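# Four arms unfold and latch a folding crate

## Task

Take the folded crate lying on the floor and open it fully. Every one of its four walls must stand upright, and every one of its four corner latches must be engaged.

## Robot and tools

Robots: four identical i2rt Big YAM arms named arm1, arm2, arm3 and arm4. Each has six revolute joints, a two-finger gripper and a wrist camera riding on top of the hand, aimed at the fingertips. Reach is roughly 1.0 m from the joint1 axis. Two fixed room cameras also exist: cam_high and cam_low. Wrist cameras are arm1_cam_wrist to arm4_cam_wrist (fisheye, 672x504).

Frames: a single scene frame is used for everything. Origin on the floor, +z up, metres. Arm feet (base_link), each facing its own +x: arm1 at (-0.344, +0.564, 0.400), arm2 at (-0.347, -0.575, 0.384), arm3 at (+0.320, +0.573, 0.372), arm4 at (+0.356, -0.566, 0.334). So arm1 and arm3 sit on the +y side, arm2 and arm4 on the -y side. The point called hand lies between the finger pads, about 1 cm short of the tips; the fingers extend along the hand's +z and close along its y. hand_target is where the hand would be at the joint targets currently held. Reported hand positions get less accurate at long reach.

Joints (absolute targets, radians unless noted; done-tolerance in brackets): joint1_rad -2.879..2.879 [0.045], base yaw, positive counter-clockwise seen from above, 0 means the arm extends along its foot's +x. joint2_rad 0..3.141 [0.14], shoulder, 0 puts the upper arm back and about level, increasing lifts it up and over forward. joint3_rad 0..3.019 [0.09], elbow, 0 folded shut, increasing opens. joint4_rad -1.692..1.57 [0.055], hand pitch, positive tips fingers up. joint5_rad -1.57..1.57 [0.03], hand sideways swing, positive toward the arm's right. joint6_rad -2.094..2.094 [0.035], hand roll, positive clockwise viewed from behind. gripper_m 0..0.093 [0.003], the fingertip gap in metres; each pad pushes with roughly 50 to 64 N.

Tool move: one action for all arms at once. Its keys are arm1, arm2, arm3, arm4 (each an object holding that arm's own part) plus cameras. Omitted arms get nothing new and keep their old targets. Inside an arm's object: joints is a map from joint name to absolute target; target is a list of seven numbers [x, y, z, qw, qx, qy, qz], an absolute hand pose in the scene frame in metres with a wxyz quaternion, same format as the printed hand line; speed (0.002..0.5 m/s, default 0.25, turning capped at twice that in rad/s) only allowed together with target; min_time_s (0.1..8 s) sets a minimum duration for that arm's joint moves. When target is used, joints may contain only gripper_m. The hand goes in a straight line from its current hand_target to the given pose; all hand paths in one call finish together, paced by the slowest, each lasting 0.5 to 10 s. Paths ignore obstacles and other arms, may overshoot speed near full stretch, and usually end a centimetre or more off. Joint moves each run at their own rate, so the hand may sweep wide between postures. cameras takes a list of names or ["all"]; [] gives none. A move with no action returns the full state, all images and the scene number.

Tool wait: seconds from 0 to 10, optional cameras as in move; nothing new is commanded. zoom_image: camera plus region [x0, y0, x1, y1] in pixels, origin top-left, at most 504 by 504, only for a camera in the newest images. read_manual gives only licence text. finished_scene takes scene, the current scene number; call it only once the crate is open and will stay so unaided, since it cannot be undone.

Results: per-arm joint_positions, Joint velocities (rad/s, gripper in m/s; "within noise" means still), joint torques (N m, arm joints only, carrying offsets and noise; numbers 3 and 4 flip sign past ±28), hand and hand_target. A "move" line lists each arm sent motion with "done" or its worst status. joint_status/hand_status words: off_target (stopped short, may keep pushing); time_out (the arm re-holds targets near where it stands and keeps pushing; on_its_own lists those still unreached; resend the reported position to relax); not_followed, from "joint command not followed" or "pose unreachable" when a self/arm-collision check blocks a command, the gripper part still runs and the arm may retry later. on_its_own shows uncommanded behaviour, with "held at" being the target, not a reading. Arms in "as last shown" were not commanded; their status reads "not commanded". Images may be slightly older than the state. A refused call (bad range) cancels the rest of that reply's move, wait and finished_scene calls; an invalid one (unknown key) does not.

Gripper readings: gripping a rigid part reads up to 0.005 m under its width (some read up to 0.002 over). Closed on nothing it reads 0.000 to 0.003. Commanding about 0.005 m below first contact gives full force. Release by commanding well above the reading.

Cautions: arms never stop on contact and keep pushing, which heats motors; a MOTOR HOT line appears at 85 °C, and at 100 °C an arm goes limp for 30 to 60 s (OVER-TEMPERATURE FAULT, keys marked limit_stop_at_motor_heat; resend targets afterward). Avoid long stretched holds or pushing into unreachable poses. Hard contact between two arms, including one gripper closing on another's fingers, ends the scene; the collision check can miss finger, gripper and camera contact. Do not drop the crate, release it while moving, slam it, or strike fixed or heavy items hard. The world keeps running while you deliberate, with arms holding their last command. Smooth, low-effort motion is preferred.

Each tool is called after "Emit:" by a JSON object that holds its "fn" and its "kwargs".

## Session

Scene 1 is done, so I'm starting scene 2.

Emit:
{"fn": "move", "kwargs": {}}

Emit:
{"fn": "zoom_image", "kwargs": {"camera": "cam_high", "region": [240, 240, 440, 420]}}

Emit:
{"fn": "zoom_image", "kwargs": {"camera": "cam_low", "region": [210, 230, 480, 390]}}

Scene clock: 0.00 s.
Joint torques (N m): no reading
Motor temperatures (°C): arm1=[27 28 27 26 23 23 25] | arm2=[23 24 24 24 27 26 24] | arm3=[26 24 27 23 25 23 27] | arm4=[24 26 26 29 26 25 26]
Heat: arm1: hottest joint2_rad 28 °C; arm2: hottest joint5_rad 27 °C; arm3: hottest joint3_rad 27 °C; arm4: hottest joint4_rad 29 °C.
Joint velocities: within noise
arm1.joint_positions: joint1_rad=+0.789 joint2_rad=+0.609 joint3_rad=+1.408 joint4_rad=-1.451 joint5_rad=+0.217 joint6_rad=-0.687 gripper_m=+0.09396
arm1.joint_status: not commanded
arm1.hand: x=-0.1883 y=+0.4177 z=+0.9285 quat_wxyz=(-0.292, -0.006, -0.892, +0.344) (m; scene frame)
arm1.hand_target: x=-0.1903 y=+0.4192 z=+0.9383 quat_wxyz=(-0.301, -0.007, -0.887, +0.350) (m; scene frame)
arm1.hand_status: not commanded
arm2.joint_positions: joint1_rad=-0.187 joint2_rad=+0.597 joint3_rad=+1.311 joint4_rad=-1.291 joint5_rad=+0.240 joint6_rad=-0.242 gripper_m=+0.09396
arm2.joint_status: not commanded
arm2.hand: x=-0.2313 y=-0.3616 z=+0.9012 quat_wxyz=(-0.466, +0.549, -0.680, -0.136) (m; scene frame)
arm2.hand_target: x=-0.2318 y=-0.3633 z=+0.9149 quat_wxyz=(-0.477, +0.543, -0.676, -0.143) (m; scene frame)
arm2.hand_status: not commanded
arm3.joint_positions: joint1_rad=+0.868 joint2_rad=+0.636 joint3_rad=+1.401 joint4_rad=-1.459 joint5_rad=+0.267 joint6_rad=-0.464 gripper_m=+0.09396
arm3.joint_status: not commanded
arm3.hand: x=+0.4150 y=+0.3713 z=+0.8920 quat_wxyz=(-0.249, -0.258, -0.861, +0.361) (m; scene frame)
arm3.hand_target: x=+0.4139 y=+0.3728 z=+0.9011 quat_wxyz=(-0.257, -0.258, -0.856, +0.367) (m; scene frame)
arm3.hand_status: not commanded
arm4.joint_positions: joint1_rad=-0.127 joint2_rad=+0.607 joint3_rad=+1.357 joint4_rad=-1.287 joint5_rad=+0.181 joint6_rad=-0.762 gripper_m=+0.09396
arm4.joint_status: not commanded
arm4.hand: x=+0.3685 y=-0.3250 z=+0.8718 quat_wxyz=(-0.478, +0.793, -0.350, -0.141) (m; scene frame)
arm4.hand_target: x=+0.3687 y=-0.3277 z=+0.8812 quat_wxyz=(-0.487, +0.788, -0.349, -0.145) (m; scene frame)
arm4.hand_status: not commanded
pictures: arm1_cam_wrist, arm2_cam_wrist, arm3_cam_wrist, arm4_cam_wrist, cam_high, cam_low

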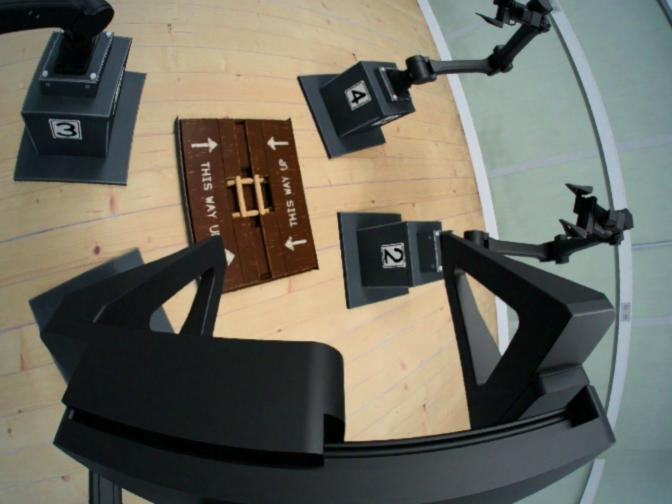

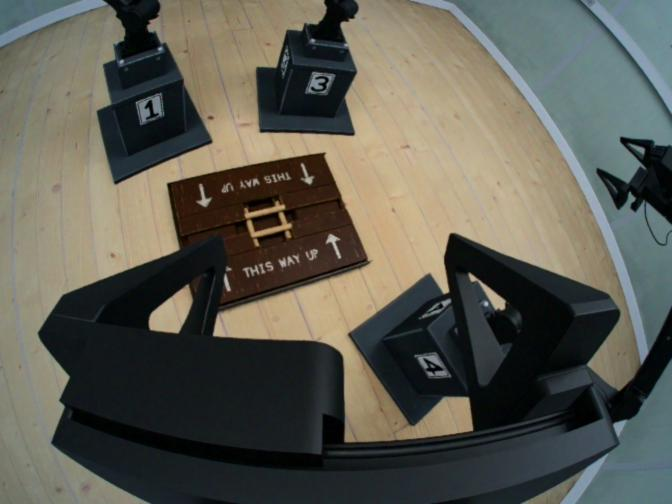

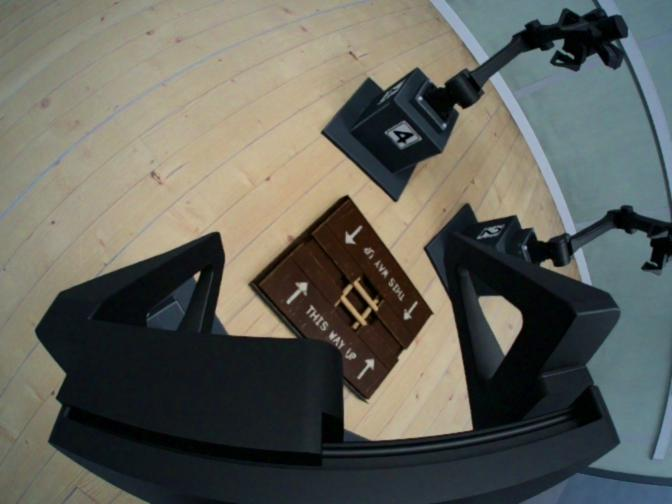

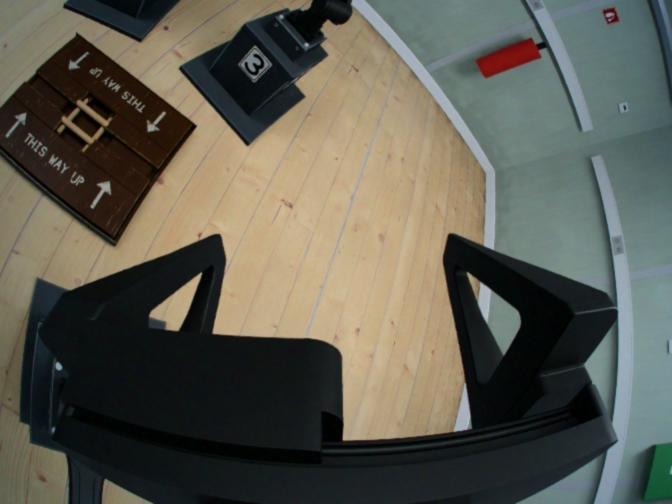

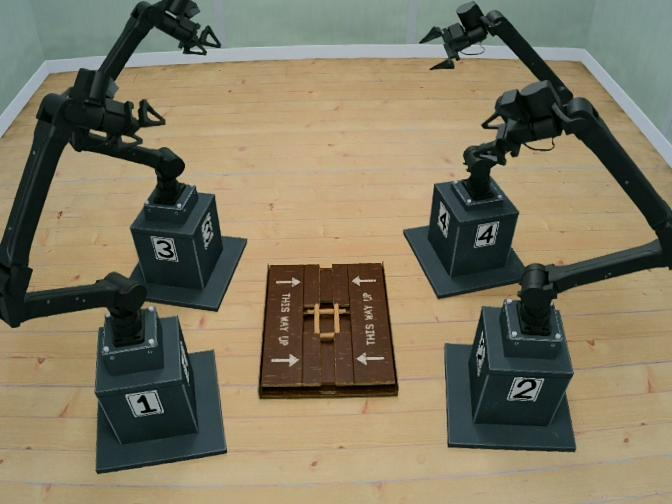

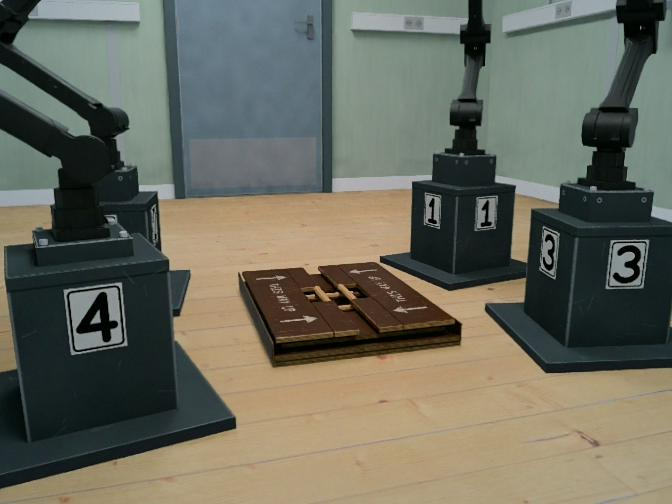

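Scaled by 2.520 from the camera's 672x504 image, which has a finer 960x720 frame.

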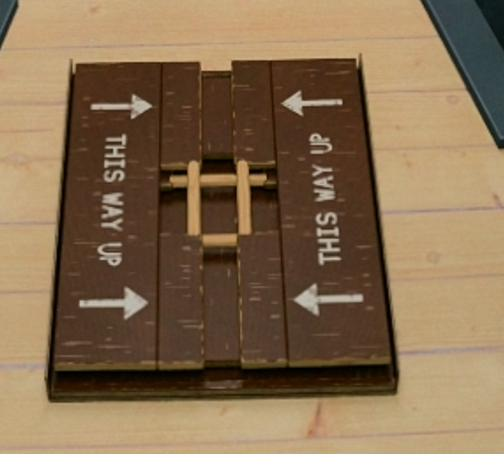

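Scaled by 1.867 from the camera's 672x504 image, which has a finer 960x720 frame.

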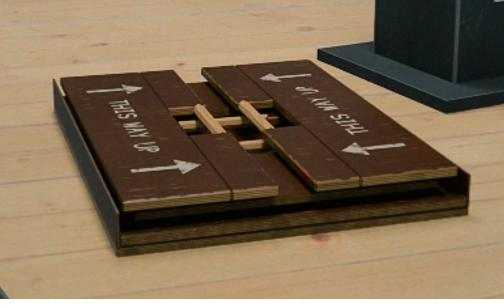

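Emit:
{"fn": "move", "kwargs": {"arm1": {"target": [0.0065, 0.028, 0.14, 0, 0.0131, 0.9999, 0], "speed": 0.35, "joints": {"gripper_m": 0.048}}, "arm4": {"target": [-0.035, -0.12, 0.22, 0, 0.9999, -0.0131, 0], "speed": 0.35, "joints": {"gripper_m": 0.048}}, "arm2": {"target": [-0.25, -0.05, 0.31, 0, 0.704, -0.7102, 0], "speed": 0.35, "joints": {"gripper_m": 0.046}}, "arm3": {"target": [0.22, 0.07, 0.27, 0, 0.7102, 0.704, 0], "speed": 0.35, "joints": {"gripper_m": 0.048}}, "cameras": ["arm1_cam_wrist", "arm4_cam_wrist"]}}

Scene clock: 21.37 s.
Joint torques (N m): arm1=[-1.08 -24.29 8.05 0.2 0.14 0] | arm2=[1.32 -19.49 7.58 -0.08 -0.12 -0.13] | arm3=[-1.49 -13.68 7.13 -0.18 0.2 0.16] | arm4=[1.96 -19.08 10.15 -0.55 -0.22 -0.1]
Motor temperatures (°C): arm1=[27 28 29 26 23 23 25] | arm2=[23 25 25 24 27 26 24] | arm3=[26 24 29 23 25 23 27] | arm4=[24 26 28 29 26 25 26]
Heat: arm1: hottest joint3_rad 29 °C; arm2: hottest joint5_rad 27 °C; arm3: hottest joint3_rad 29 °C; arm4: hottest joint4_rad 29 °C.
move: arm1 off_target; arm2 off_target; arm3 off_target; arm4 off_target
Joint velocities: within noise
arm1.joint_positions: joint1_rad=+0.410 joint2_rad=+2.584 joint3_rad=+1.732 joint4_rad=-0.741 joint5_rad=-0.010 joint6_rad=-0.948 gripper_m=+0.04807
arm1.joint_status: all done
arm1.hand: x=+0.0058 y=+0.0458 z=+0.1390 quat_wxyz=(+0.005, -0.014, -1.000, -0.009) (m; scene frame)
arm1.hand_target: x=+0.0061 y=+0.0345 z=+0.1370 quat_wxyz=(+0.003, -0.013, -1.000, -0.005) (m; scene frame)
arm1.hand_status: off_target (0.018 m and 1.2 deg from the pose sent, 0.901 m and 53.7 deg at the start)
arm2.joint_positions: joint1_rad=-0.051 joint2_rad=+2.048 joint3_rad=+1.251 joint4_rad=-0.809 joint5_rad=+0.005 joint6_rad=-0.157 gripper_m=+0.04614
arm2.joint_status: all done
arm2.hand: x=-0.2496 y=-0.0702 z=+0.2988 quat_wxyz=(+0.013, +0.696, -0.717, +0.013) (m; scene frame)
arm2.hand_target: x=-0.2522 y=-0.0536 z=+0.3081 quat_wxyz=(+0.003, +0.703, -0.711, +0.004) (m; scene frame)
arm2.hand_status: off_target (0.023 m and 2.4 deg from the pose sent, 0.669 m and 59.1 deg at the start)
arm3.joint_positions: joint1_rad=+0.025 joint2_rad=+2.039 joint3_rad=+1.177 joint4_rad=-0.722 joint5_rad=-0.001 joint6_rad=-0.188 gripper_m=+0.04813
arm3.joint_status: all done
arm3.hand: x=+0.2258 y=+0.0838 z=+0.2710 quat_wxyz=(+0.002, -0.708, -0.706, -0.007) (m; scene frame)
arm3.hand_target: x=+0.2183 y=+0.0740 z=+0.2680 quat_wxyz=(+0.003, -0.715, -0.699, -0.006) (m; scene frame)
arm3.hand_status: off_target (0.015 m and 0.9 deg from the pose sent, 0.718 m and 75.8 deg at the start)
arm4.joint_positions: joint1_rad=+0.504 joint2_rad=+2.210 joint3_rad=+1.454 joint4_rad=-0.833 joint5_rad=+0.010 joint6_rad=-0.795 gripper_m=+0.04807
arm4.joint_status: all done
arm4.hand: x=-0.0183 y=-0.1288 z=+0.2186 quat_wxyz=(+0.003, +0.999, -0.032, +0.009) (m; scene frame)
arm4.hand_target: x=-0.0285 y=-0.1232 z=+0.2174 quat_wxyz=(+0.002, +1.000, -0.020, +0.007) (m; scene frame)
arm4.hand_status: off_target (0.019 m and 2.5 deg from the pose sent, 0.793 m and 74.2 deg at the start)
pictures: arm1_cam_wrist, arm4_cam_wrist

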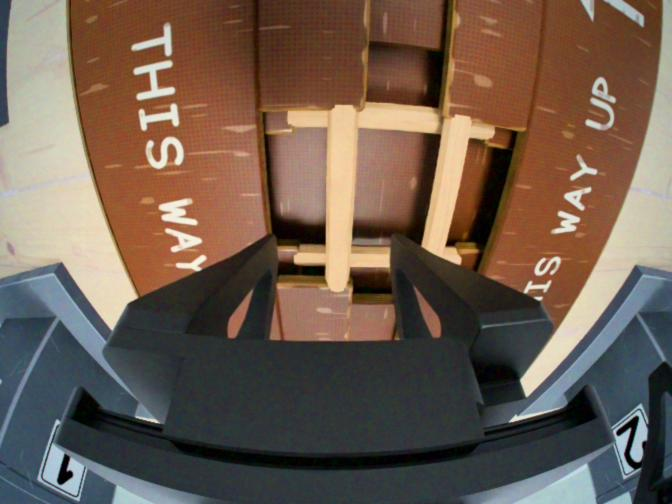

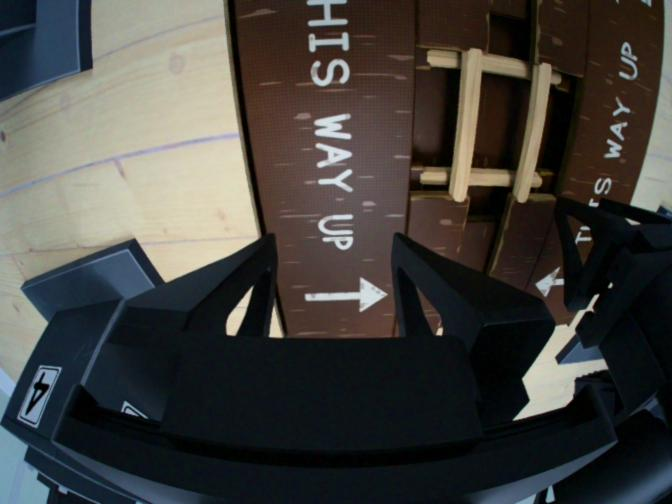

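Emit:
{"fn": "move", "kwargs": {"arm1": {"target": [0.0065, 0.028, 0.054, 0, 0.0131, 0.9999, 0], "speed": 0.14}}}

Emit:
{"fn": "move", "kwargs": {"arm1": {"joints": {"gripper_m": 0.013}}, "cameras": ["arm1_cam_wrist"]}}

Scene clock: 24.63 s.
Joint torques (N m): arm1=[-0.5 -25.82 7.53 0.9 0.12 -0.05] | arm2=[0.73 -19.49 7.6 -0.06 -0.12 -0.12] | arm3=[-1.55 -13.8 7.35 -0.14 0.2 0.14] | arm4=[2.2 -18.84 10.19 -0.55 -0.22 -0.1]
Motor temperatures (°C): arm1=[27 29 29 26 23 23 25] | arm2=[23 25 26 24 27 26 24] | arm3=[26 25 29 23 25 23 27] | arm4=[24 26 28 29 26 25 26]
Heat: arm1: hottest joint2_rad 29 °C; arm2: hottest joint5_rad 27 °C; arm3: hottest joint3_rad 29 °C; arm4: hottest joint4_rad 29 °C.
move: arm1 off_target
Joint velocities: within noise
arm1.joint_positions: joint1_rad=+0.407 joint2_rad=+2.771 joint3_rad=+1.856 joint4_rad=-0.683 joint5_rad=-0.010 joint6_rad=-0.948 gripper_m=+0.04807
arm1.joint_status: not commanded
arm1.hand: x=+0.0041 y=+0.0437 z=+0.0549 quat_wxyz=(+0.006, -0.016, -1.000, -0.011) (m; scene frame)
arm1.hand_target: x=+0.0061 y=+0.0290 z=+0.0542 quat_wxyz=(+0.000, -0.015, -1.000, +0.000) (m; scene frame)
arm1.hand_status: off_target (0.016 m and 1.5 deg from the pose sent, 0.087 m and 1.2 deg at the start)
arm2.joint_positions: joint1_rad=-0.049 joint2_rad=+2.048 joint3_rad=+1.251 joint4_rad=-0.809 joint5_rad=+0.005 joint6_rad=-0.157 gripper_m=+0.04614
arm2.joint_status: not commanded
arm2.hand: x=-0.2504 y=-0.0700 z=+0.2988 quat_wxyz=(+0.013, +0.697, -0.717, +0.013) (m; scene frame)
arm2.hand_target: x=-0.2529 y=-0.0534 z=+0.3081 quat_wxyz=(+0.003, +0.703, -0.711, +0.004) (m; scene frame)
arm2.hand_status: not commanded
arm3: as last shown
arm4.joint_positions: joint1_rad=+0.499 joint2_rad=+2.210 joint3_rad=+1.454 joint4_rad=-0.833 joint5_rad=+0.010 joint6_rad=-0.795 gripper_m=+0.04807
arm4.joint_status: not commanded
arm4.hand: x=-0.0163 y=-0.1271 z=+0.2186 quat_wxyz=(+0.003, +0.999, -0.034, +0.009) (m; scene frame)
arm4.hand_target: x=-0.0264 y=-0.1214 z=+0.2174 quat_wxyz=(+0.002, +1.000, -0.023, +0.007) (m; scene frame)
arm4.hand_status: not commanded
pictures: none

Scene clock: 25.27 s.
Joint torques (N m): arm1=[-0.44 -25.88 7.31 0.73 0.02 -0.04] | arm2=[0.79 -19.49 7.6 -0.05 -0.12 -0.12] | arm3=[-1.44 -13.92 7.32 0.01 0.21 0.13] | arm4=[2.2 -18.84 10.19 -0.55 -0.22 -0.1]
Motor temperatures (°C): arm1=[27 29 29 26 23 23 25] | arm2=[23 25 26 24 27 26 24] | arm3=[26 25 29 23 25 23 27] | arm4=[24 26 28 29 26 25 26]
Heat: arm1: hottest joint2_rad 29 °C; arm2: hottest joint5_rad 27 °C; arm3: hottest joint3_rad 29 °C; arm4: hottest joint4_rad 29 °C.
move: arm1 off_target
Joint velocities: within noise
arm1.joint_positions: joint1_rad=+0.405 joint2_rad=+2.771 joint3_rad=+1.858 joint4_rad=-0.680 joint5_rad=-0.009 joint6_rad=-0.949 gripper_m=+0.01706
arm1.joint_status: gripper_m off_target (ended at +0.01709, target +0.01300)
arm1.hand: x=+0.0039 y=+0.0417 z=+0.0552 quat_wxyz=(+0.005, -0.016, -1.000, -0.009) (m; scene frame)
arm1.hand_target: x=+0.0062 y=+0.0294 z=+0.0541 quat_wxyz=(-0.001, -0.014, -1.000, +0.000) (m; scene frame)
arm1.hand_status: not commanded
arm2, arm3, arm4: as last shown
pictures: arm1_cam_wrist

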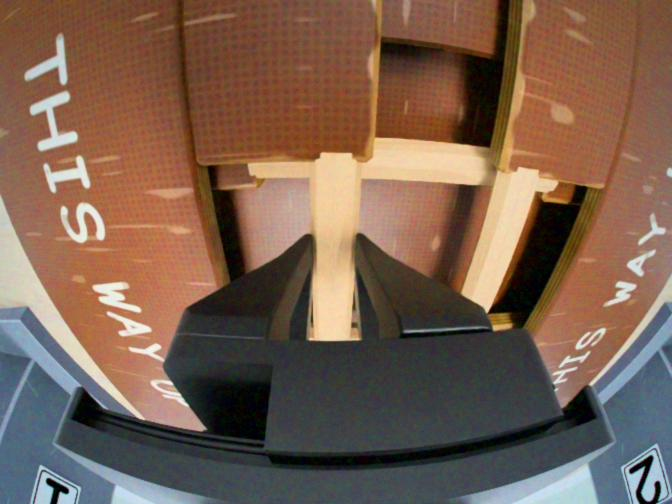

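Emit:
{"fn": "move", "kwargs": {"arm1": {"target": [0.0080, 0.051, 0.148, -0.0023, 0.0129, 0.9848, -0.1736], "speed": 0.16}}}

Emit:
{"fn": "move", "kwargs": {"arm1": {"target": [0.0110, 0.126, 0.236, -0.0039, 0.0125, 0.9537, -0.3007], "speed": 0.16}, "arm4": {"target": [-0.037, -0.034, 0.14, 0, 0.9999, -0.0131, 0], "speed": 0.2}, "cameras": ["arm4_cam_wrist"]}}

Scene clock: 28.40 s.
Joint torques (N m): arm1=[-0.56 -28.98 3.45 0.7 0.45 0.09] | arm2=[0.73 -19.43 7.58 -0.06 -0.12 -0.12] | arm3=[-1.9 -13.92 7.02 -0.27 0.25 0.14] | arm4=[2.26 -18.84 10.19 -0.57 -0.22 -0.1]
Motor temperatures (°C): arm1=[27 29 29 26 23 23 25] | arm2=[23 25 26 24 27 26 24] | arm3=[26 25 29 23 25 23 27] | arm4=[24 27 28 29 26 25 26]
Heat: arm1: hottest joint2_rad 29 °C; arm2: hottest joint5_rad 27 °C; arm3: hottest joint3_rad 29 °C; arm4: hottest joint4_rad 29 °C.
move: arm1 off_target
Joint velocities: within noise
arm1.joint_positions: joint1_rad=+0.474 joint2_rad=+2.522 joint3_rad=+1.453 joint4_rad=-0.242 joint5_rad=+0.200 joint6_rad=-0.909 gripper_m=+0.01703
arm1.joint_status: not commanded
arm1.hand: x=+0.0037 y=+0.0546 z=+0.1245 quat_wxyz=(+0.002, -0.013, -0.986, +0.165) (m; scene frame)
arm1.hand_target: x=+0.0102 y=+0.0494 z=+0.1471 quat_wxyz=(-0.003, -0.013, -0.984, +0.175) (m; scene frame)
arm1.hand_status: off_target (0.024 m and 1.0 deg from the pose sent, 0.093 m and 21.0 deg at the start)
arm2, arm3, arm4: as last shown
pictures: none

Scene clock: 30.17 s.
Joint torques (N m): arm1=[-0.21 -24.82 2.63 1.22 0.79 0.16] | arm2=[0.79 -19.43 7.58 -0.06 -0.12 -0.13] | arm3=[-1.14 -14.39 7.25 -0.06 0.22 0.14] | arm4=[1.73 -21.19 10.81 -0.51 -0.23 -0.1]
Motor temperatures (°C): arm1=[27 29 29 26 23 23 25] | arm2=[23 26 26 24 27 26 24] | arm3=[26 25 29 23 25 23 27] | arm4=[24 27 28 29 26 25 26]
Heat: arm1: hottest joint2_rad 29 °C; arm2: hottest joint5_rad 27 °C; arm3: hottest joint3_rad 29 °C; arm4: hottest joint4_rad 29 °C.
move: arm1 off_target; arm4 off_target
Joint velocities: within noise
arm1.joint_positions: joint1_rad=+0.620 joint2_rad=+2.254 joint3_rad=+1.085 joint4_rad=+0.005 joint5_rad=+0.422 joint6_rad=-0.831 gripper_m=+0.01609
arm1.joint_status: not commanded
arm1.hand: x=+0.0049 y=+0.1270 z=+0.2164 quat_wxyz=(+0.012, -0.010, -0.958, +0.287) (m; scene frame)
arm1.hand_target: x=+0.0091 y=+0.1256 z=+0.2352 quat_wxyz=(+0.006, -0.012, -0.954, +0.299) (m; scene frame)
arm1.hand_status: off_target (0.021 m and 1.9 deg from the pose sent, 0.133 m and 16.0 deg at the start)
arm2, arm3: as last shown
arm4.joint_positions: joint1_rad=+0.435 joint2_rad=+2.481 joint3_rad=+1.774 joint4_rad=-0.862 joint5_rad=+0.000 joint6_rad=-0.890 gripper_m=+0.04807
arm4.joint_status: not commanded
arm4.hand: x=-0.0351 y=-0.0426 z=+0.1477 quat_wxyz=(-0.001, +1.000, -0.019, -0.001) (m; scene frame)
arm4.hand_target: x=-0.0392 y=-0.0367 z=+0.1395 quat_wxyz=(+0.000, +1.000, -0.011, -0.001) (m; scene frame)
arm4.hand_status: off_target (0.012 m and 0.7 deg from the pose sent, 0.124 m and 2.7 deg at the start)
pictures: arm4_cam_wrist

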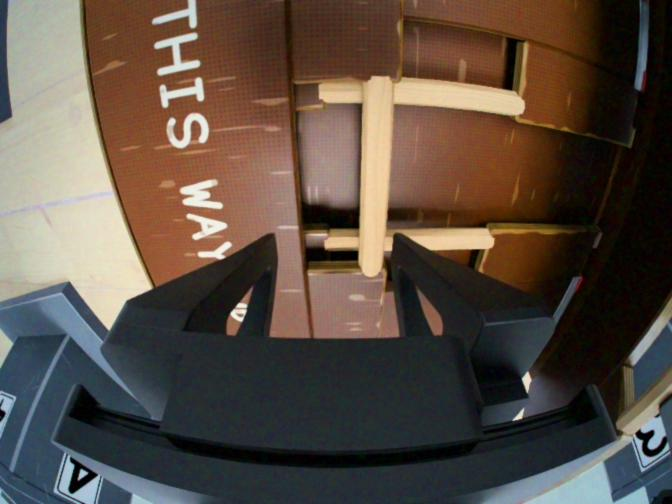

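Emit:
{"fn": "move", "kwargs": {"arm1": {"target": [0.0143, 0.235, 0.252, -0.0045, 0.0123, 0.9397, -0.3420], "speed": 0.16}, "arm4": {"target": [-0.0375, -0.0065, 0.047, 0, 0.9999, -0.0131, 0], "speed": 0.16}}}

Emit:
{"fn": "move", "kwargs": {"arm4": {"joints": {"gripper_m": 0.013}}, "cameras": ["arm4_cam_wrist"]}}

Emit:
{"fn": "move", "kwargs": {"arm4": {"target": [-0.038, -0.031, 0.150, -0.1736, 0.9848, -0.0129, 0.0023], "speed": 0.16}}}

Scene clock: 37.40 s.
Joint torques (N m): arm1=[1.44 -19.72 2.5 1.25 0.5 0.2] | arm2=[0.73 -19.43 7.6 -0.06 -0.12 -0.12] | arm3=[-1.44 -13.63 7.23 -0.14 0.23 0.12] | arm4=[1.32 -23 10.43 -0.31 -0.19 -0.1]
Motor temperatures (°C): arm1=[27 29 29 26 23 23 25] | arm2=[23 26 26 24 27 26 24] | arm3=[26 26 29 23 25 23 27] | arm4=[24 28 28 29 26 25 26]
Heat: arm1: hottest joint2_rad 29 °C; arm2: hottest joint5_rad 27 °C; arm3: hottest joint3_rad 29 °C; arm4: hottest joint4_rad 29 °C.
move: arm1 off_target; arm4 done
Joint velocities: within noise
arm1.joint_positions: joint1_rad=+0.821 joint2_rad=+2.128 joint3_rad=+0.864 joint4_rad=+0.084 joint5_rad=+0.590 joint6_rad=-0.655 gripper_m=+0.01302
arm1.joint_status: not commanded
arm1.on_its_own: gripper_m moved -0.00306 to your old target +0.01300
arm1.hand: x=+0.0069 y=+0.2254 z=+0.2495 quat_wxyz=(+0.014, -0.013, -0.939, +0.343) (m; scene frame)
arm1.hand_target: x=+0.0099 y=+0.2300 z=+0.2528 quat_wxyz=(+0.009, -0.012, -0.939, +0.344) (m; scene frame)
arm1.hand_status: off_target (0.012 m and 1.1 deg from the pose sent, 0.114 m and 6.7 deg at the start)
arm2, arm3: as last shown
arm4.joint_positions: joint1_rad=+0.407 joint2_rad=+2.717 joint3_rad=+1.981 joint4_rad=-0.839 joint5_rad=+0.000 joint6_rad=-0.914 gripper_m=+0.04807
arm4.joint_status: not commanded
arm4.hand: x=-0.0341 y=-0.0129 z=+0.0546 quat_wxyz=(+0.002, +1.000, -0.021, +0.001) (m; scene frame)
arm4.hand_target: x=-0.0345 y=-0.0059 z=+0.0465 quat_wxyz=(+0.000, +1.000, -0.016, +0.000) (m; scene frame)
arm4.hand_status: done (0.010 m and 1.0 deg from the pose sent, 0.107 m and 0.7 deg at the start)
pictures: none

Scene clock: 38.20 s.
Joint torques (N m): arm1=[0.79 -19.6 2.55 1.48 0.47 0.2] | arm2=[0.73 -19.49 7.58 -0.06 -0.12 -0.13] | arm3=[-0.97 -14.1 7.31 -0.13 0.22 0.15] | arm4=[1.26 -22.65 10.43 0.01 -0.05 -0.03]
Motor temperatures (°C): arm1=[27 29 29 26 23 23 25] | arm2=[23 26 26 24 27 26 24] | arm3=[26 26 29 23 25 23 27] | arm4=[24 28 28 29 26 25 26]
Heat: arm1: hottest joint2_rad 29 °C; arm2: hottest joint5_rad 27 °C; arm3: hottest joint3_rad 29 °C; arm4: hottest joint4_rad 29 °C.
move: arm4 off_target
Joint velocities: within noise
arm1.joint_positions: joint1_rad=+0.821 joint2_rad=+2.128 joint3_rad=+0.864 joint4_rad=+0.084 joint5_rad=+0.590 joint6_rad=-0.655 gripper_m=+0.01302
arm1.joint_status: not commanded
arm1.hand: x=+0.0069 y=+0.2254 z=+0.2495 quat_wxyz=(+0.014, -0.013, -0.939, +0.343) (m; scene frame)
arm1.hand_target: x=+0.0099 y=+0.2300 z=+0.2528 quat_wxyz=(+0.009, -0.012, -0.939, +0.344) (m; scene frame)
arm1.hand_status: not commanded
arm2, arm3: as last shown
arm4.joint_positions: joint1_rad=+0.407 joint2_rad=+2.717 joint3_rad=+1.980 joint4_rad=-0.847 joint5_rad=-0.009 joint6_rad=-0.929 gripper_m=+0.01714
arm4.joint_status: gripper_m off_target (ended at +0.01717, target +0.01300)
arm4.hand: x=-0.0339 y=-0.0160 z=+0.0542 quat_wxyz=(+0.008, +1.000, -0.014, +0.000) (m; scene frame)
arm4.hand_target: x=-0.0348 y=-0.0071 z=+0.0461 quat_wxyz=(+0.002, +1.000, -0.011, -0.002) (m; scene frame)
arm4.hand_status: not commanded
pictures: arm4_cam_wrist

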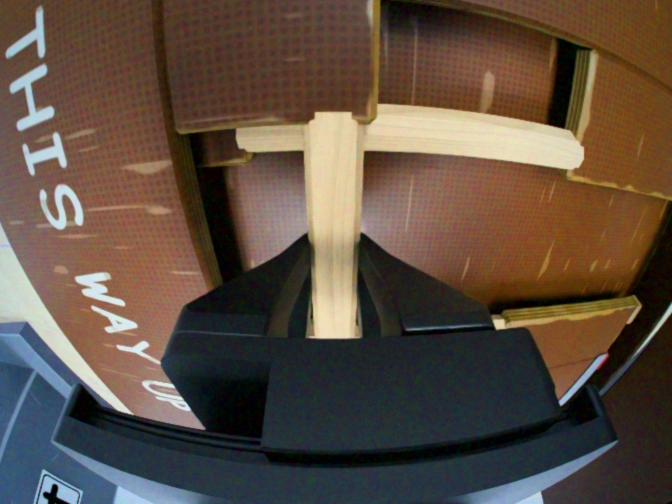

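Scene clock: 40.03 s.
Joint torques (N m): arm1=[0.97 -19.84 2.58 1.29 0.44 0.17] | arm2=[0.79 -19.43 7.58 -0.08 -0.12 -0.13] | arm3=[-1.55 -14.15 7.08 -0.09 0.21 0.15] | arm4=[2.43 -26.17 5.56 -0.25 0.03 0.28]
Motor temperatures (°C): arm1=[27 29 29 26 23 23 25] | arm2=[23 26 26 24 27 26 24] | arm3=[26 26 30 23 25 23 27] | arm4=[24 28 28 29 26 25 26]
Heat: arm1: hottest joint2_rad 29 °C; arm2: hottest joint5_rad 27 °C; arm3: hottest joint3_rad 30 °C; arm4: hottest joint4_rad 29 °C.
move: arm4 off_target
Joint velocities: within noise
arm1, arm2, arm3: as last shown
arm1.joint_positions: joint1_rad=+0.821 joint2_rad=+2.128 joint3_rad=+0.864 joint4_rad=+0.084 joint5_rad=+0.590 joint6_rad=-0.655 gripper_m=+0.01329
arm4.joint_positions: joint1_rad=+0.479 joint2_rad=+2.446 joint3_rad=+1.572 joint4_rad=-0.433 joint5_rad=+0.228 joint6_rad=-0.887 gripper_m=+0.01712
arm4.joint_status: not commanded
arm4.hand: x=-0.0349 y=-0.0270 z=+0.1276 quat_wxyz=(-0.173, +0.985, -0.013, +0.004) (m; scene frame)
arm4.hand_target: x=-0.0407 y=-0.0288 z=+0.1495 quat_wxyz=(-0.177, +0.984, -0.016, -0.001) (m; scene frame)
arm4.hand_status: off_target (0.023 m and 0.3 deg from the pose sent, 0.097 m and 20.9 deg at the start)
pictures: none

Emit:
{"fn": "move", "kwargs": {"arm4": {"target": [-0.0410, -0.104, 0.237, -0.3007, 0.9537, -0.0125, 0.0039], "speed": 0.16}}}

Emit:
{"fn": "move", "kwargs": {"arm4": {"target": [-0.0450, -0.212, 0.252, -0.3420, 0.9397, -0.0123, 0.0045], "speed": 0.16}, "arm2": {"target": [-0.080, 0.031, 0.12, 0, 0.704, -0.7102, 0], "speed": 0.3}, "cameras": ["arm2_cam_wrist", "cam_high"]}}

Scene clock: 43.93 s.
Joint torques (N m): arm1=[1.49 -19.37 2.45 1.4 0.43 0.2] | arm2=[0.73 -19.37 7.58 -0.05 -0.11 -0.13] | arm3=[-1.44 -13.86 7.13 -0.2 0.23 0.13] | arm4=[2.49 -22.53 5.29 0.32 0.35 0.2]
Motor temperatures (°C): arm1=[27 29 29 26 23 23 25] | arm2=[23 27 26 24 27 26 24] | arm3=[26 26 30 23 25 23 27] | arm4=[24 29 28 29 26 25 27]
Heat: arm1: hottest joint2_rad 29 °C; arm2: hottest joint2_rad 27 °C; arm3: hottest joint3_rad 30 °C; arm4: hottest joint2_rad 29 °C.
move: arm4 off_target
Joint velocities: within noise
arm1, arm2: as last shown
arm1.joint_positions: joint1_rad=+0.821 joint2_rad=+2.128 joint3_rad=+0.864 joint4_rad=+0.084 joint5_rad=+0.590 joint6_rad=-0.655 gripper_m=+0.01311
arm1.hand_target: x=+0.0098 y=+0.2300 z=+0.2528 quat_wxyz=(+0.009, -0.012, -0.939, +0.344) (m; scene frame)
arm3.joint_positions: joint1_rad=+0.025 joint2_rad=+2.039 joint3_rad=+1.177 joint4_rad=-0.722 joint5_rad=-0.001 joint6_rad=-0.188 gripper_m=+0.04813
arm3.joint_status: not commanded
arm3.hand: x=+0.2258 y=+0.0838 z=+0.2710 quat_wxyz=(+0.002, -0.708, -0.706, -0.007) (m; scene frame)
arm3.hand_target: x=+0.2183 y=+0.0740 z=+0.2680 quat_wxyz=(+0.003, -0.715, -0.699, -0.006) (m; scene frame)
arm3.hand_status: not commanded
arm4.joint_positions: joint1_rad=+0.614 joint2_rad=+2.165 joint3_rad=+1.218 joint4_rad=-0.216 joint5_rad=+0.442 joint6_rad=-0.817 gripper_m=+0.01635
arm4.joint_status: not commanded
arm4.hand: x=-0.0359 y=-0.0996 z=+0.2182 quat_wxyz=(-0.291, +0.956, -0.012, +0.012) (m; scene frame)
arm4.hand_target: x=-0.0389 y=-0.1030 z=+0.2361 quat_wxyz=(-0.298, +0.954, -0.012, +0.007) (m; scene frame)
arm4.hand_status: off_target (0.020 m and 1.4 deg from the pose sent, 0.134 m and 15.1 deg at the start)
pictures: none

Scene clock: 45.87 s.
Joint torques (N m): arm1=[0.15 -19.25 2.32 1.43 0.47 0.2] | arm2=[0.38 -24.94 7.62 -0.09 -0.15 -0.12] | arm3=[-1.49 -14.04 7.24 -0.21 0.27 0.16] | arm4=[3.9 -18.32 4.78 -0.14 -0.2 0.38]
Motor temperatures (°C): arm1=[27 29 29 26 23 23 25] | arm2=[23 27 26 24 27 26 24] | arm3=[26 26 30 23 25 23 27] | arm4=[24 29 28 29 26 25 27]
Heat: arm1: hottest joint2_rad 29 °C; arm2: hottest joint2_rad 27 °C; arm3: hottest joint3_rad 30 °C; arm4: hottest joint2_rad 29 °C.
move: arm2 off_target; arm4 off_target
Joint velocities: within noise
arm1, arm3: as last shown
arm1.joint_positions: joint1_rad=+0.821 joint2_rad=+2.128 joint3_rad=+0.864 joint4_rad=+0.084 joint5_rad=+0.590 joint6_rad=-0.655 gripper_m=+0.01307
arm2.joint_positions: joint1_rad=-0.278 joint2_rad=+2.642 joint3_rad=+1.841 joint4_rad=-0.791 joint5_rad=-0.001 joint6_rad=-0.395 gripper_m=+0.04613
arm2.joint_status: not commanded
arm2.hand: x=-0.0856 y=+0.0178 z=+0.1147 quat_wxyz=(+0.009, +0.700, -0.714, +0.004) (m; scene frame)
arm2.hand_target: x=-0.0805 y=+0.0301 z=+0.1196 quat_wxyz=(+0.001, +0.703, -0.711, -0.001) (m; scene frame)
arm2.hand_status: off_target (0.015 m and 1.3 deg from the pose sent, 0.267 m and 2.3 deg at the start)
arm4.joint_positions: joint1_rad=+0.794 joint2_rad=+2.029 joint3_rad=+1.001 joint4_rad=-0.138 joint5_rad=+0.617 joint6_rad=-0.668 gripper_m=+0.01645
arm4.joint_status: not commanded
arm4.hand: x=-0.0382 y=-0.1937 z=+0.2493 quat_wxyz=(-0.354, +0.935, -0.015, +0.016) (m; scene frame)
arm4.hand_target: x=-0.0441 y=-0.2094 z=+0.2537 quat_wxyz=(-0.347, +0.938, -0.008, +0.009) (m; scene frame)
arm4.hand_status: off_target (0.020 m and 2.0 deg from the pose sent, 0.118 m and 6.2 deg at the start)
pictures: arm2_cam_wrist, cam_high

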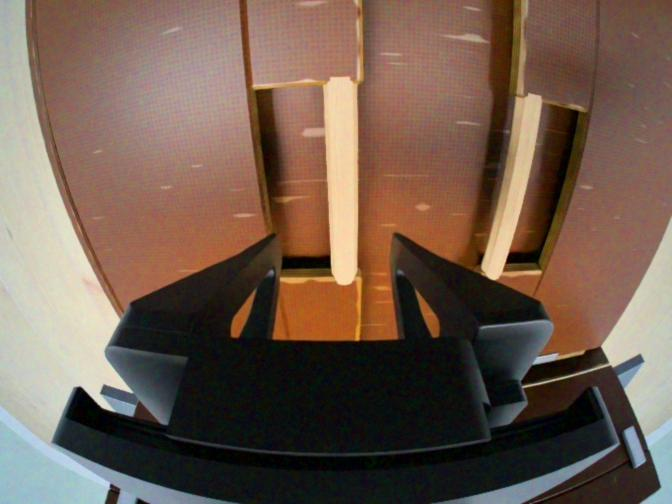

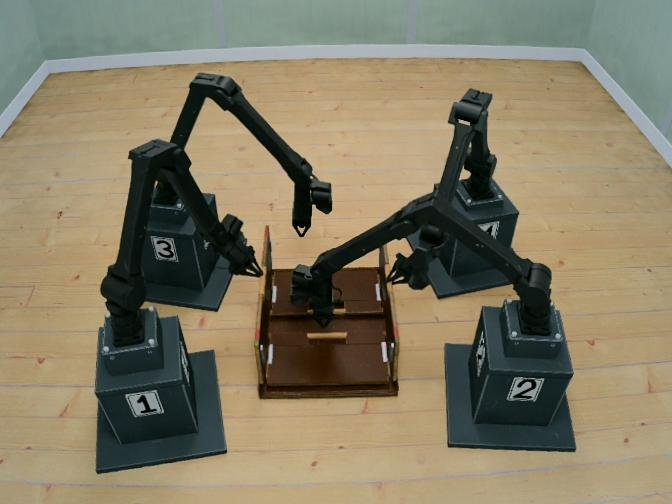

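Emit:
{"fn": "move", "kwargs": {"arm2": {"target": [-0.0755, 0.0365, 0.034, 0, 0.704, -0.7102, 0], "speed": 0.14}, "arm1": {"target": [0.0140, 0.242, 0.252, -0.0045, 0.0123, 0.9397, -0.3420], "speed": 0.14}, "arm4": {"target": [-0.0460, -0.226, 0.252, -0.3420, 0.9397, -0.0123, 0.0045], "speed": 0.14}}}

Emit:
{"fn": "move", "kwargs": {"arm2": {"joints": {"gripper_m": 0.013}}, "cameras": ["arm2_cam_wrist"]}}

Emit:
{"fn": "move", "kwargs": {"arm2": {"target": [-0.1190, 0.0385, 0.177, -0.1233, 0.6933, -0.6994, 0.1222], "speed": 0.15}}}

Scene clock: 51.20 s.
Joint torques (N m): arm1=[2.73 -19.96 2.11 1.09 0.29 0.35] | arm2=[-0.32 -25.88 7.35 0.4 0 -0.13] | arm3=[-1.08 -14.33 7.25 -0.08 0.22 0.13] | arm4=[5.01 -18.37 4.07 -0.36 -0.38 0.59]
Motor temperatures (°C): arm1=[27 29 29 26 23 23 25] | arm2=[23 27 26 24 27 26 24] | arm3=[26 26 30 23 25 23 27] | arm4=[24 29 28 29 26 25 27]
Heat: arm1: hottest joint2_rad 29 °C; arm2: hottest joint2_rad 27 °C; arm3: hottest joint3_rad 30 °C; arm4: hottest joint2_rad 29 °C.
move: arm1 off_target; arm2 off_target; arm4 off_target
Joint velocities: arm1=[-0.015 -0.015 -0.012 0.002 -0.11 -0.037 0.012] | arm2=[within noise] | arm3=[within noise] | arm4=[within noise]
arm1.joint_positions: joint1_rad=+0.829 joint2_rad=+2.128 joint3_rad=+0.861 joint4_rad=+0.084 joint5_rad=+0.597 joint6_rad=-0.635 gripper_m=+0.01304
arm1.joint_status: not commanded
arm1.hand: x=+0.0072 y=+0.2282 z=+0.2496 quat_wxyz=(+0.012, -0.019, -0.938, +0.345) (m; scene frame)
arm1.hand_target: x=+0.0134 y=+0.2415 z=+0.2518 quat_wxyz=(+0.005, -0.012, -0.940, +0.342) (m; scene frame)
arm1.hand_status: off_target (0.016 m and 1.3 deg from the pose sent, 0.018 m and 1.1 deg at the start)
arm2.joint_positions: joint1_rad=-0.279 joint2_rad=+2.851 joint3_rad=+2.009 joint4_rad=-0.766 joint5_rad=-0.001 joint6_rad=-0.398 gripper_m=+0.04613
arm2.joint_status: not commanded
arm2.hand: x=-0.0840 y=+0.0188 z=+0.0258 quat_wxyz=(+0.017, +0.701, -0.713, +0.007) (m; scene frame)
arm2.hand_target: x=-0.0749 y=+0.0352 z=+0.0340 quat_wxyz=(+0.000, +0.703, -0.711, +0.000) (m; scene frame)
arm2.hand_status: off_target (0.021 m and 2.2 deg from the pose sent, 0.083 m and 1.3 deg at the start)
arm3: as last shown
arm4.joint_positions: joint1_rad=+0.804 joint2_rad=+2.024 joint3_rad=+0.991 joint4_rad=-0.138 joint5_rad=+0.622 joint6_rad=-0.648 gripper_m=+0.01645
arm4.joint_status: not commanded
arm4.hand: x=-0.0378 y=-0.2000 z=+0.2491 quat_wxyz=(-0.354, +0.935, -0.019, +0.015) (m; scene frame)
arm4.hand_target: x=-0.0448 y=-0.2244 z=+0.2511 quat_wxyz=(-0.342, +0.939, -0.012, +0.005) (m; scene frame)
arm4.hand_status: off_target (0.027 m and 2.0 deg from the pose sent, 0.033 m and 2.0 deg at the start)
pictures: none

Scene clock: 52.00 s.
Joint torques (N m): arm1=[2.55 -19.49 2.03 1.06 0.3 0.33] | arm2=[-0.26 -25.93 7.27 0.4 -0.12 -0.01] | arm3=[-1.67 -13.68 7.31 -0.01 0.21 0.14] | arm4=[5.01 -18.37 4.07 -0.38 -0.38 0.59]
Motor temperatures (°C): arm1=[27 29 29 26 23 23 25] | arm2=[23 27 26 24 27 26 24] | arm3=[26 26 30 23 25 23 27] | arm4=[24 29 28 29 26 25 27]
Heat: arm1: hottest joint2_rad 29 °C; arm2: hottest joint2_rad 27 °C; arm3: hottest joint3_rad 30 °C; arm4: hottest joint2_rad 29 °C.
move: arm2 off_target
Joint velocities: arm1=[0.005 -0.005 0.002 -0.012 -0.037 -0.051 -0.004] | arm2=[within noise] | arm3=[within noise] | arm4=[within noise]
arm1, arm3, arm4: as last shown
arm1.joint_positions: joint1_rad=+0.829 joint2_rad=+2.128 joint3_rad=+0.861 joint4_rad=+0.084 joint5_rad=+0.597 joint6_rad=-0.635 gripper_m=+0.01322
arm2.joint_positions: joint1_rad=-0.281 joint2_rad=+2.851 joint3_rad=+2.009 joint4_rad=-0.765 joint5_rad=+0.002 joint6_rad=-0.418 gripper_m=+0.01763
arm2.joint_status: gripper_m off_target (ended at +0.01765, target +0.01300)
arm2.hand: x=-0.0824 y=+0.0185 z=+0.0258 quat_wxyz=(+0.016, +0.707, -0.707, +0.008) (m; scene frame)
arm2.hand_target: x=-0.0740 y=+0.0347 z=+0.0338 quat_wxyz=(-0.001, +0.706, -0.708, +0.000) (m; scene frame)
arm2.hand_status: not commanded
pictures: arm2_cam_wrist

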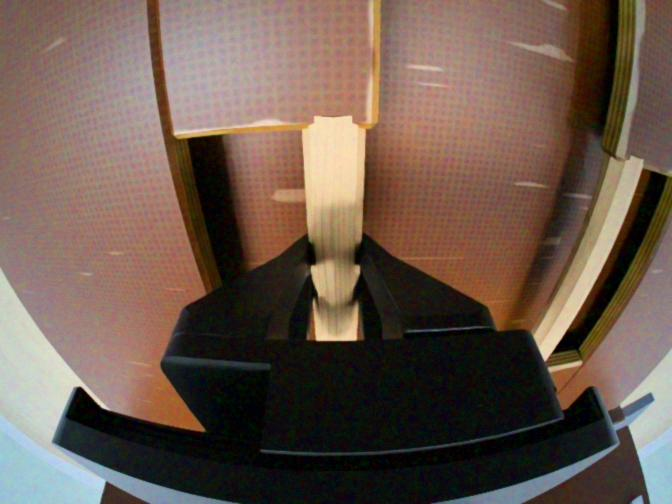

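Scene clock: 53.80 s.
Joint torques (N m): arm1=[2.49 -19.66 1.99 1.2 0.23 0.25] | arm2=[1.49 -30.62 4.49 -0.42 -0.08 0.3] | arm3=[-1.44 -14.21 7.31 -0.16 0.22 0.17] | arm4=[5.01 -18.43 4.08 -0.38 -0.38 0.59]
Motor temperatures (°C): arm1=[27 29 29 26 23 23 25] | arm2=[23 27 26 24 27 26 24] | arm3=[26 26 30 23 25 23 27] | arm4=[24 29 28 29 26 25 27]
Heat: arm1: hottest joint2_rad 29 °C; arm2: hottest joint2_rad 27 °C; arm3: hottest joint3_rad 30 °C; arm4: hottest joint2_rad 29 °C.
move: arm2 off_target
Joint velocities: arm1=[-0.005 -0.015 0.017 0.012 -0.022 0.007 -0.005] | arm2=[within noise] | arm3=[within noise] | arm4=[within noise]
arm1, arm3, arm4: as last shown
arm1.joint_positions: joint1_rad=+0.829 joint2_rad=+2.128 joint3_rad=+0.861 joint4_rad=+0.084 joint5_rad=+0.597 joint6_rad=-0.635 gripper_m=+0.01304
arm2.joint_positions: joint1_rad=-0.154 joint2_rad=+2.572 joint3_rad=+1.700 joint4_rad=-0.642 joint5_rad=+0.344 joint6_rad=-0.302 gripper_m=+0.01750
arm2.joint_status: not commanded
arm2.hand: x=-0.1077 y=+0.0185 z=+0.1325 quat_wxyz=(-0.106, +0.697, -0.696, +0.138) (m; scene frame)
arm2.hand_target: x=-0.1147 y=+0.0398 z=+0.1750 quat_wxyz=(-0.126, +0.691, -0.701, +0.122) (m; scene frame)
arm2.hand_status: off_target (0.050 m and 2.7 deg from the pose sent, 0.157 m and 20.8 deg at the start)
pictures: none

Emit:
{"fn": "move", "kwargs": {"arm2": {"target": [-0.2060, 0.043, 0.262, -0.2136, 0.6714, -0.6773, 0.2117], "speed": 0.16}, "arm3": {"target": [0.022, 0.005, 0.110, 0, 0.7102, 0.704, 0], "speed": 0.3}}}

Emit:
{"fn": "move", "kwargs": {"arm2": {"target": [-0.3400, 0.046, 0.268, -0.2429, 0.6615, -0.6674, 0.2408], "speed": 0.12}, "cameras": ["arm3_cam_wrist", "cam_high"]}}

Scene clock: 60.37 s.
Joint torques (N m): arm1=[2.43 -19.6 2.11 1.06 0.28 0.28] | arm2=[2.55 -29.68 5.65 -0.58 -0.15 0.23] | arm3=[-0.91 -17.85 7.42 -0.13 -0.02 -0.01] | arm4=[5.01 -18.37 4.07 -0.36 -0.38 0.59]
Motor temperatures (°C): arm1=[27 30 29 26 23 23 25] | arm2=[23 29 26 24 27 26 25] | arm3=[26 26 30 23 25 23 27] | arm4=[24 29 28 29 26 25 27]
Heat: arm1: hottest joint2_rad 30 °C; arm2: hottest joint2_rad 29 °C; arm3: hottest joint3_rad 30 °C; arm4: hottest joint2_rad 29 °C.
move: arm2 off_target; arm3 off_target
Joint velocities: within noise
arm1, arm4: as last shown
arm1.joint_positions: joint1_rad=+0.829 joint2_rad=+2.128 joint3_rad=+0.861 joint4_rad=+0.084 joint5_rad=+0.597 joint6_rad=-0.635 gripper_m=+0.01320
arm2.joint_positions: joint1_rad=+0.040 joint2_rad=+2.423 joint3_rad=+1.596 joint4_rad=-0.754 joint5_rad=+0.622 joint6_rad=-0.091 gripper_m=+0.01692
arm2.joint_status: not commanded
arm2.hand: x=-0.1865 y=+0.0204 z=+0.2168 quat_wxyz=(-0.192, +0.672, -0.674, +0.239) (m; scene frame)
arm2.hand_target: x=-0.2044 y=+0.0444 z=+0.2614 quat_wxyz=(-0.214, +0.671, -0.677, +0.211) (m; scene frame)
arm2.hand_status: off_target (0.054 m and 4.0 deg from the pose sent, 0.164 m and 15.4 deg at the start)
arm3.joint_positions: joint1_rad=-0.262 joint2_rad=+2.564 joint3_rad=+1.733 joint4_rad=-0.733 joint5_rad=+0.000 joint6_rad=-0.459 gripper_m=+0.04813
arm3.joint_status: not commanded
arm3.hand: x=+0.0286 y=+0.0096 z=+0.1208 quat_wxyz=(-0.002, -0.714, -0.700, +0.002) (m; scene frame)
arm3.hand_target: x=+0.0254 y=+0.0069 z=+0.1090 quat_wxyz=(-0.002, -0.712, -0.702, -0.002) (m; scene frame)
arm3.hand_status: off_target (0.013 m and 0.7 deg from the pose sent, 0.271 m and 0.9 deg at the start)
pictures: none

Scene clock: 62.33 s.
Joint torques (N m): arm1=[2.14 -18.96 1.91 1.22 0.28 0.28] | arm2=[5.07 -25.23 8.46 -0.68 -0.66 0.4] | arm3=[-0.73 -17.55 7.61 -0.21 -0.01 -0.03] | arm4=[4.95 -18.43 4.08 -0.36 -0.37 0.59]
Motor temperatures (°C): arm1=[27 30 29 26 23 23 25] | arm2=[23 29 26 24 27 26 25] | arm3=[26 26 30 23 25 23 27] | arm4=[24 30 28 29 26 25 27]
Heat: arm1: hottest joint2_rad 30 °C; arm2: hottest joint2_rad 29 °C; arm3: hottest joint3_rad 30 °C; arm4: hottest joint2_rad 30 °C.
move: arm2 off_target
Joint velocities: arm1=[-0.005 -0.015 -0.007 -0.002 -0.095 -0.037 0.006] | arm2=[within noise] | arm3=[within noise] | arm4=[within noise]
arm1.joint_positions: joint1_rad=+0.829 joint2_rad=+2.128 joint3_rad=+0.861 joint4_rad=+0.084 joint5_rad=+0.599 joint6_rad=-0.635 gripper_m=+0.01327
arm1.joint_status: not commanded
arm1.hand: x=+0.0070 y=+0.2280 z=+0.2497 quat_wxyz=(+0.013, -0.019, -0.938, +0.346) (m; scene frame)
arm1.hand_target: x=+0.0135 y=+0.2412 z=+0.2520 quat_wxyz=(+0.005, -0.012, -0.939, +0.343) (m; scene frame)
arm1.hand_status: not commanded
arm2.joint_positions: joint1_rad=+0.245 joint2_rad=+2.415 joint3_rad=+1.650 joint4_rad=-0.992 joint5_rad=+0.712 joint6_rad=+0.192 gripper_m=+0.01694
arm2.joint_status: not commanded
arm2.hand: x=-0.2969 y=+0.0212 z=+0.2489 quat_wxyz=(-0.228, +0.655, -0.665, +0.276) (m; scene frame)
arm2.hand_target: x=-0.3385 y=+0.0446 z=+0.2684 quat_wxyz=(-0.243, +0.662, -0.667, +0.241) (m; scene frame)
arm2.hand_status: off_target (0.053 m and 4.4 deg from the pose sent, 0.164 m and 6.0 deg at the start)
arm3.joint_positions: joint1_rad=-0.265 joint2_rad=+2.564 joint3_rad=+1.733 joint4_rad=-0.733 joint5_rad=+0.000 joint6_rad=-0.459 gripper_m=+0.04813
arm3.joint_status: not commanded
arm3.hand: x=+0.0269 y=+0.0105 z=+0.1208 quat_wxyz=(-0.002, -0.715, -0.699, +0.002) (m; scene frame)
arm3.hand_target: x=+0.0236 y=+0.0078 z=+0.1090 quat_wxyz=(-0.002, -0.713, -0.701, -0.002) (m; scene frame)
arm3.hand_status: not commanded
arm4.joint_positions: joint1_rad=+0.806 joint2_rad=+2.024 joint3_rad=+0.991 joint4_rad=-0.138 joint5_rad=+0.622 joint6_rad=-0.647 gripper_m=+0.01645
arm4.joint_status: not commanded
arm4.hand: x=-0.0383 y=-0.2006 z=+0.2491 quat_wxyz=(-0.354, +0.935, -0.019, +0.014) (m; scene frame)
arm4.hand_target: x=-0.0451 y=-0.2248 z=+0.2511 quat_wxyz=(-0.343, +0.939, -0.012, +0.005) (m; scene frame)
arm4.hand_status: not commanded
pictures: arm3_cam_wrist, cam_high

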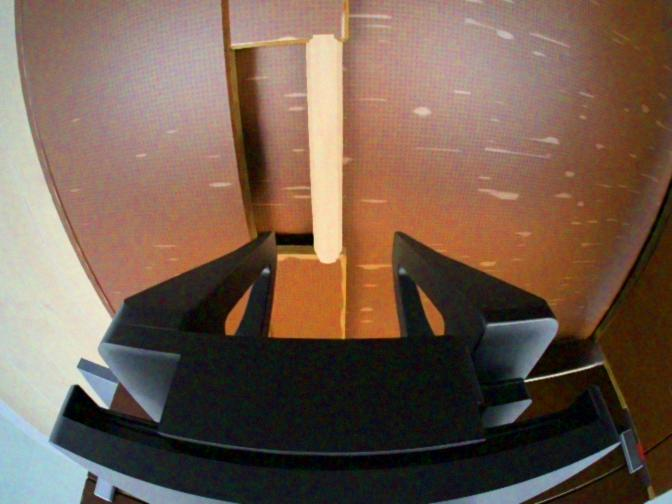

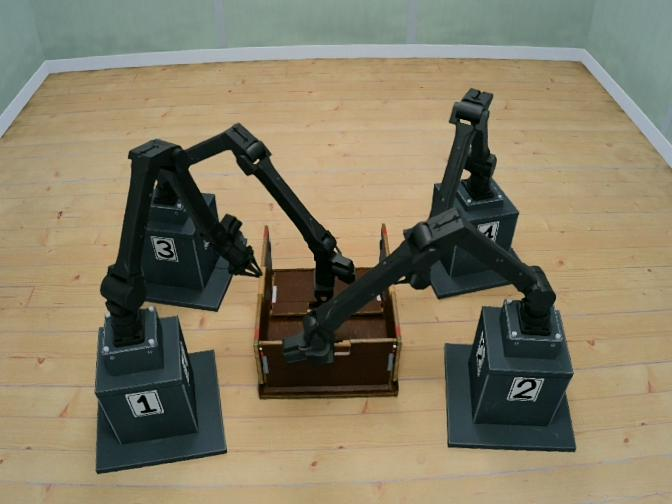

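Emit:
{"fn": "move", "kwargs": {"arm3": {"target": [0.0220, 0.0070, 0.017, 0, 0.7102, 0.704, 0], "speed": 0.14}, "arm2": {"target": [-0.3620, 0.046, 0.266, -0.2429, 0.6615, -0.6674, 0.2408], "speed": 0.08}}}

Emit:
{"fn": "move", "kwargs": {"arm3": {"joints": {"gripper_m": 0.013}}, "cameras": ["arm3_cam_wrist", "cam_high"]}}

Emit:
{"fn": "move", "kwargs": {"arm3": {"target": [0.055, 0.0075, 0.165, -0.1222, 0.6994, 0.6933, -0.1233], "speed": 0.16}}}

Scene clock: 66.27 s.
Joint torques (N m): arm1=[2.78 -19.78 2.06 1.2 0.31 0.28] | arm2=[8.12 -25.17 8.27 -0.65 -0.97 0.61] | arm3=[-0.91 -18.02 6.98 0.61 0.12 0.01] | arm4=[4.95 -18.37 4.07 -0.36 -0.38 0.59]
Motor temperatures (°C): arm1=[27 30 29 26 23 23 25] | arm2=[23 29 26 24 27 26 25] | arm3=[26 26 30 23 25 23 27] | arm4=[24 30 28 29 26 25 27]
Heat: arm1: hottest joint2_rad 30 °C; arm2: hottest joint2_rad 29 °C; arm3: hottest joint3_rad 30 °C; arm4: hottest joint2_rad 30 °C.
move: arm2 off_target; arm3 off_target
Joint velocities: within noise
arm1, arm4: as last shown
arm1.joint_positions: joint1_rad=+0.829 joint2_rad=+2.128 joint3_rad=+0.861 joint4_rad=+0.084 joint5_rad=+0.599 joint6_rad=-0.635 gripper_m=+0.01328
arm2.joint_positions: joint1_rad=+0.245 joint2_rad=+2.424 joint3_rad=+1.668 joint4_rad=-1.021 joint5_rad=+0.711 joint6_rad=+0.215 gripper_m=+0.01694
arm2.joint_status: not commanded
arm2.hand: x=-0.2971 y=+0.0214 z=+0.2491 quat_wxyz=(-0.225, +0.650, -0.670, +0.280) (m; scene frame)
arm2.hand_target: x=-0.3606 y=+0.0425 z=+0.2663 quat_wxyz=(-0.242, +0.663, -0.667, +0.239) (m; scene frame)
arm2.hand_status: off_target (0.071 m and 5.2 deg from the pose sent, 0.072 m and 4.4 deg at the start)
arm3.joint_positions: joint1_rad=-0.258 joint2_rad=+2.759 joint3_rad=+1.863 joint4_rad=-0.676 joint5_rad=+0.002 joint6_rad=-0.470 gripper_m=+0.04811
arm3.joint_status: not commanded
arm3.hand: x=+0.0304 y=+0.0069 z=+0.0334 quat_wxyz=(+0.000, -0.708, -0.706, -0.001) (m; scene frame)
arm3.hand_target: x=+0.0267 y=+0.0054 z=+0.0182 quat_wxyz=(+0.000, -0.707, -0.707, +0.001) (m; scene frame)
arm3.hand_status: off_target (0.018 m and 0.3 deg from the pose sent, 0.104 m and 0.8 deg at the start)
pictures: none

Scene clock: 67.00 s.
Joint torques (N m): arm1=[2.08 -18.78 2.26 1.02 0.27 0.28] | arm2=[8.12 -25.17 8.25 -0.65 -0.97 0.61] | arm3=[-0.85 -17.14 7.04 0.66 0.19 -0.01] | arm4=[5.01 -18.37 4.07 -0.38 -0.37 0.59]
Motor temperatures (°C): arm1=[27 30 29 26 23 23 25] | arm2=[23 29 26 24 27 26 25] | arm3=[26 26 30 23 25 23 27] | arm4=[24 30 28 29 26 25 27]
Heat: arm1: hottest joint2_rad 30 °C; arm2: hottest joint2_rad 29 °C; arm3: hottest joint3_rad 30 °C; arm4: hottest joint2_rad 30 °C.
move: arm3 off_target
Joint velocities: within noise
arm1, arm2, arm4: as last shown
arm1.joint_positions: joint1_rad=+0.829 joint2_rad=+2.128 joint3_rad=+0.861 joint4_rad=+0.084 joint5_rad=+0.599 joint6_rad=-0.635 gripper_m=+0.01326
arm3.joint_positions: joint1_rad=-0.258 joint2_rad=+2.760 joint3_rad=+1.863 joint4_rad=-0.676 joint5_rad=-0.009 joint6_rad=-0.468 gripper_m=+0.01672
arm3.joint_status: gripper_m off_target (ended at +0.01674, target +0.01300)
arm3.hand: x=+0.0324 y=+0.0067 z=+0.0325 quat_wxyz=(-0.005, -0.709, -0.705, -0.004) (m; scene frame)
arm3.hand_target: x=+0.0280 y=+0.0052 z=+0.0176 quat_wxyz=(-0.004, -0.707, -0.707, +0.000) (m; scene frame)
arm3.hand_status: not commanded
pictures: arm3_cam_wrist, cam_high

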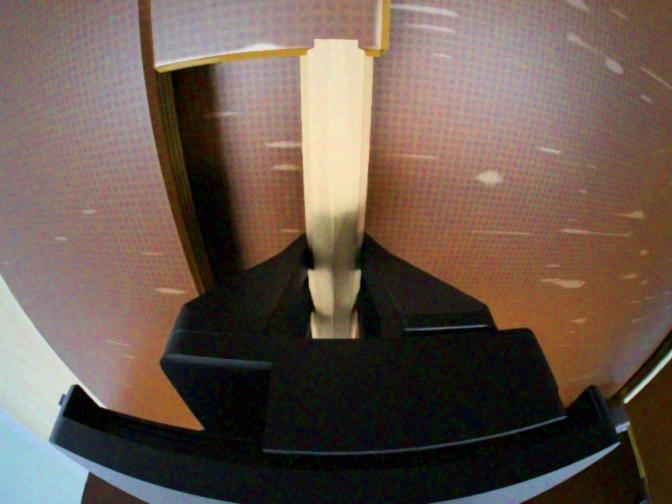

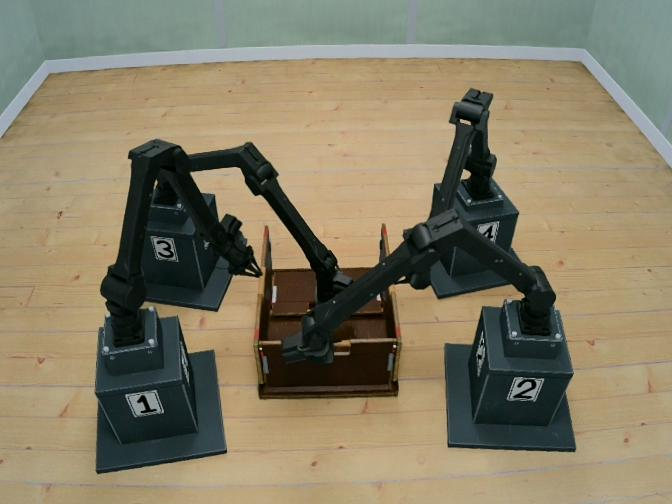

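Scene clock: 68.73 s.
Joint torques (N m): arm1=[2.14 -19.37 2.22 1.24 0.29 0.32] | arm2=[8.18 -25.11 8.25 -0.64 -0.97 0.61] | arm3=[-0.56 -23.59 3.04 -0.12 0.58 -0.01] | arm4=[5.01 -18.37 4.08 -0.36 -0.38 0.59]
Motor temperatures (°C): arm1=[27 30 29 26 23 23 25] | arm2=[23 29 26 24 27 26 25] | arm3=[26 27 30 23 25 23 27] | arm4=[24 30 28 29 26 25 27]
Heat: arm1: hottest joint2_rad 30 °C; arm2: hottest joint2_rad 29 °C; arm3: hottest joint3_rad 30 °C; arm4: hottest joint2_rad 30 °C.
move: arm3 off_target
Joint velocities: within noise
arm1, arm2, arm4: as last shown
arm1.joint_positions: joint1_rad=+0.829 joint2_rad=+2.128 joint3_rad=+0.861 joint4_rad=+0.084 joint5_rad=+0.599 joint6_rad=-0.635 gripper_m=+0.01324
arm3.joint_positions: joint1_rad=-0.132 joint2_rad=+2.484 joint3_rad=+1.561 joint4_rad=-0.527 joint5_rad=+0.322 joint6_rad=-0.352 gripper_m=+0.01645
arm3.joint_status: not commanded
arm3.hand: x=+0.0570 y=+0.0075 z=+0.1369 quat_wxyz=(+0.119, -0.702, -0.692, +0.120) (m; scene frame)
arm3.hand_target: x=+0.0550 y=+0.0036 z=+0.1642 quat_wxyz=(+0.120, -0.699, -0.694, +0.128) (m; scene frame)
arm3.hand_status: off_target (0.028 m and 0.6 deg from the pose sent, 0.134 m and 20.7 deg at the start)
pictures: none


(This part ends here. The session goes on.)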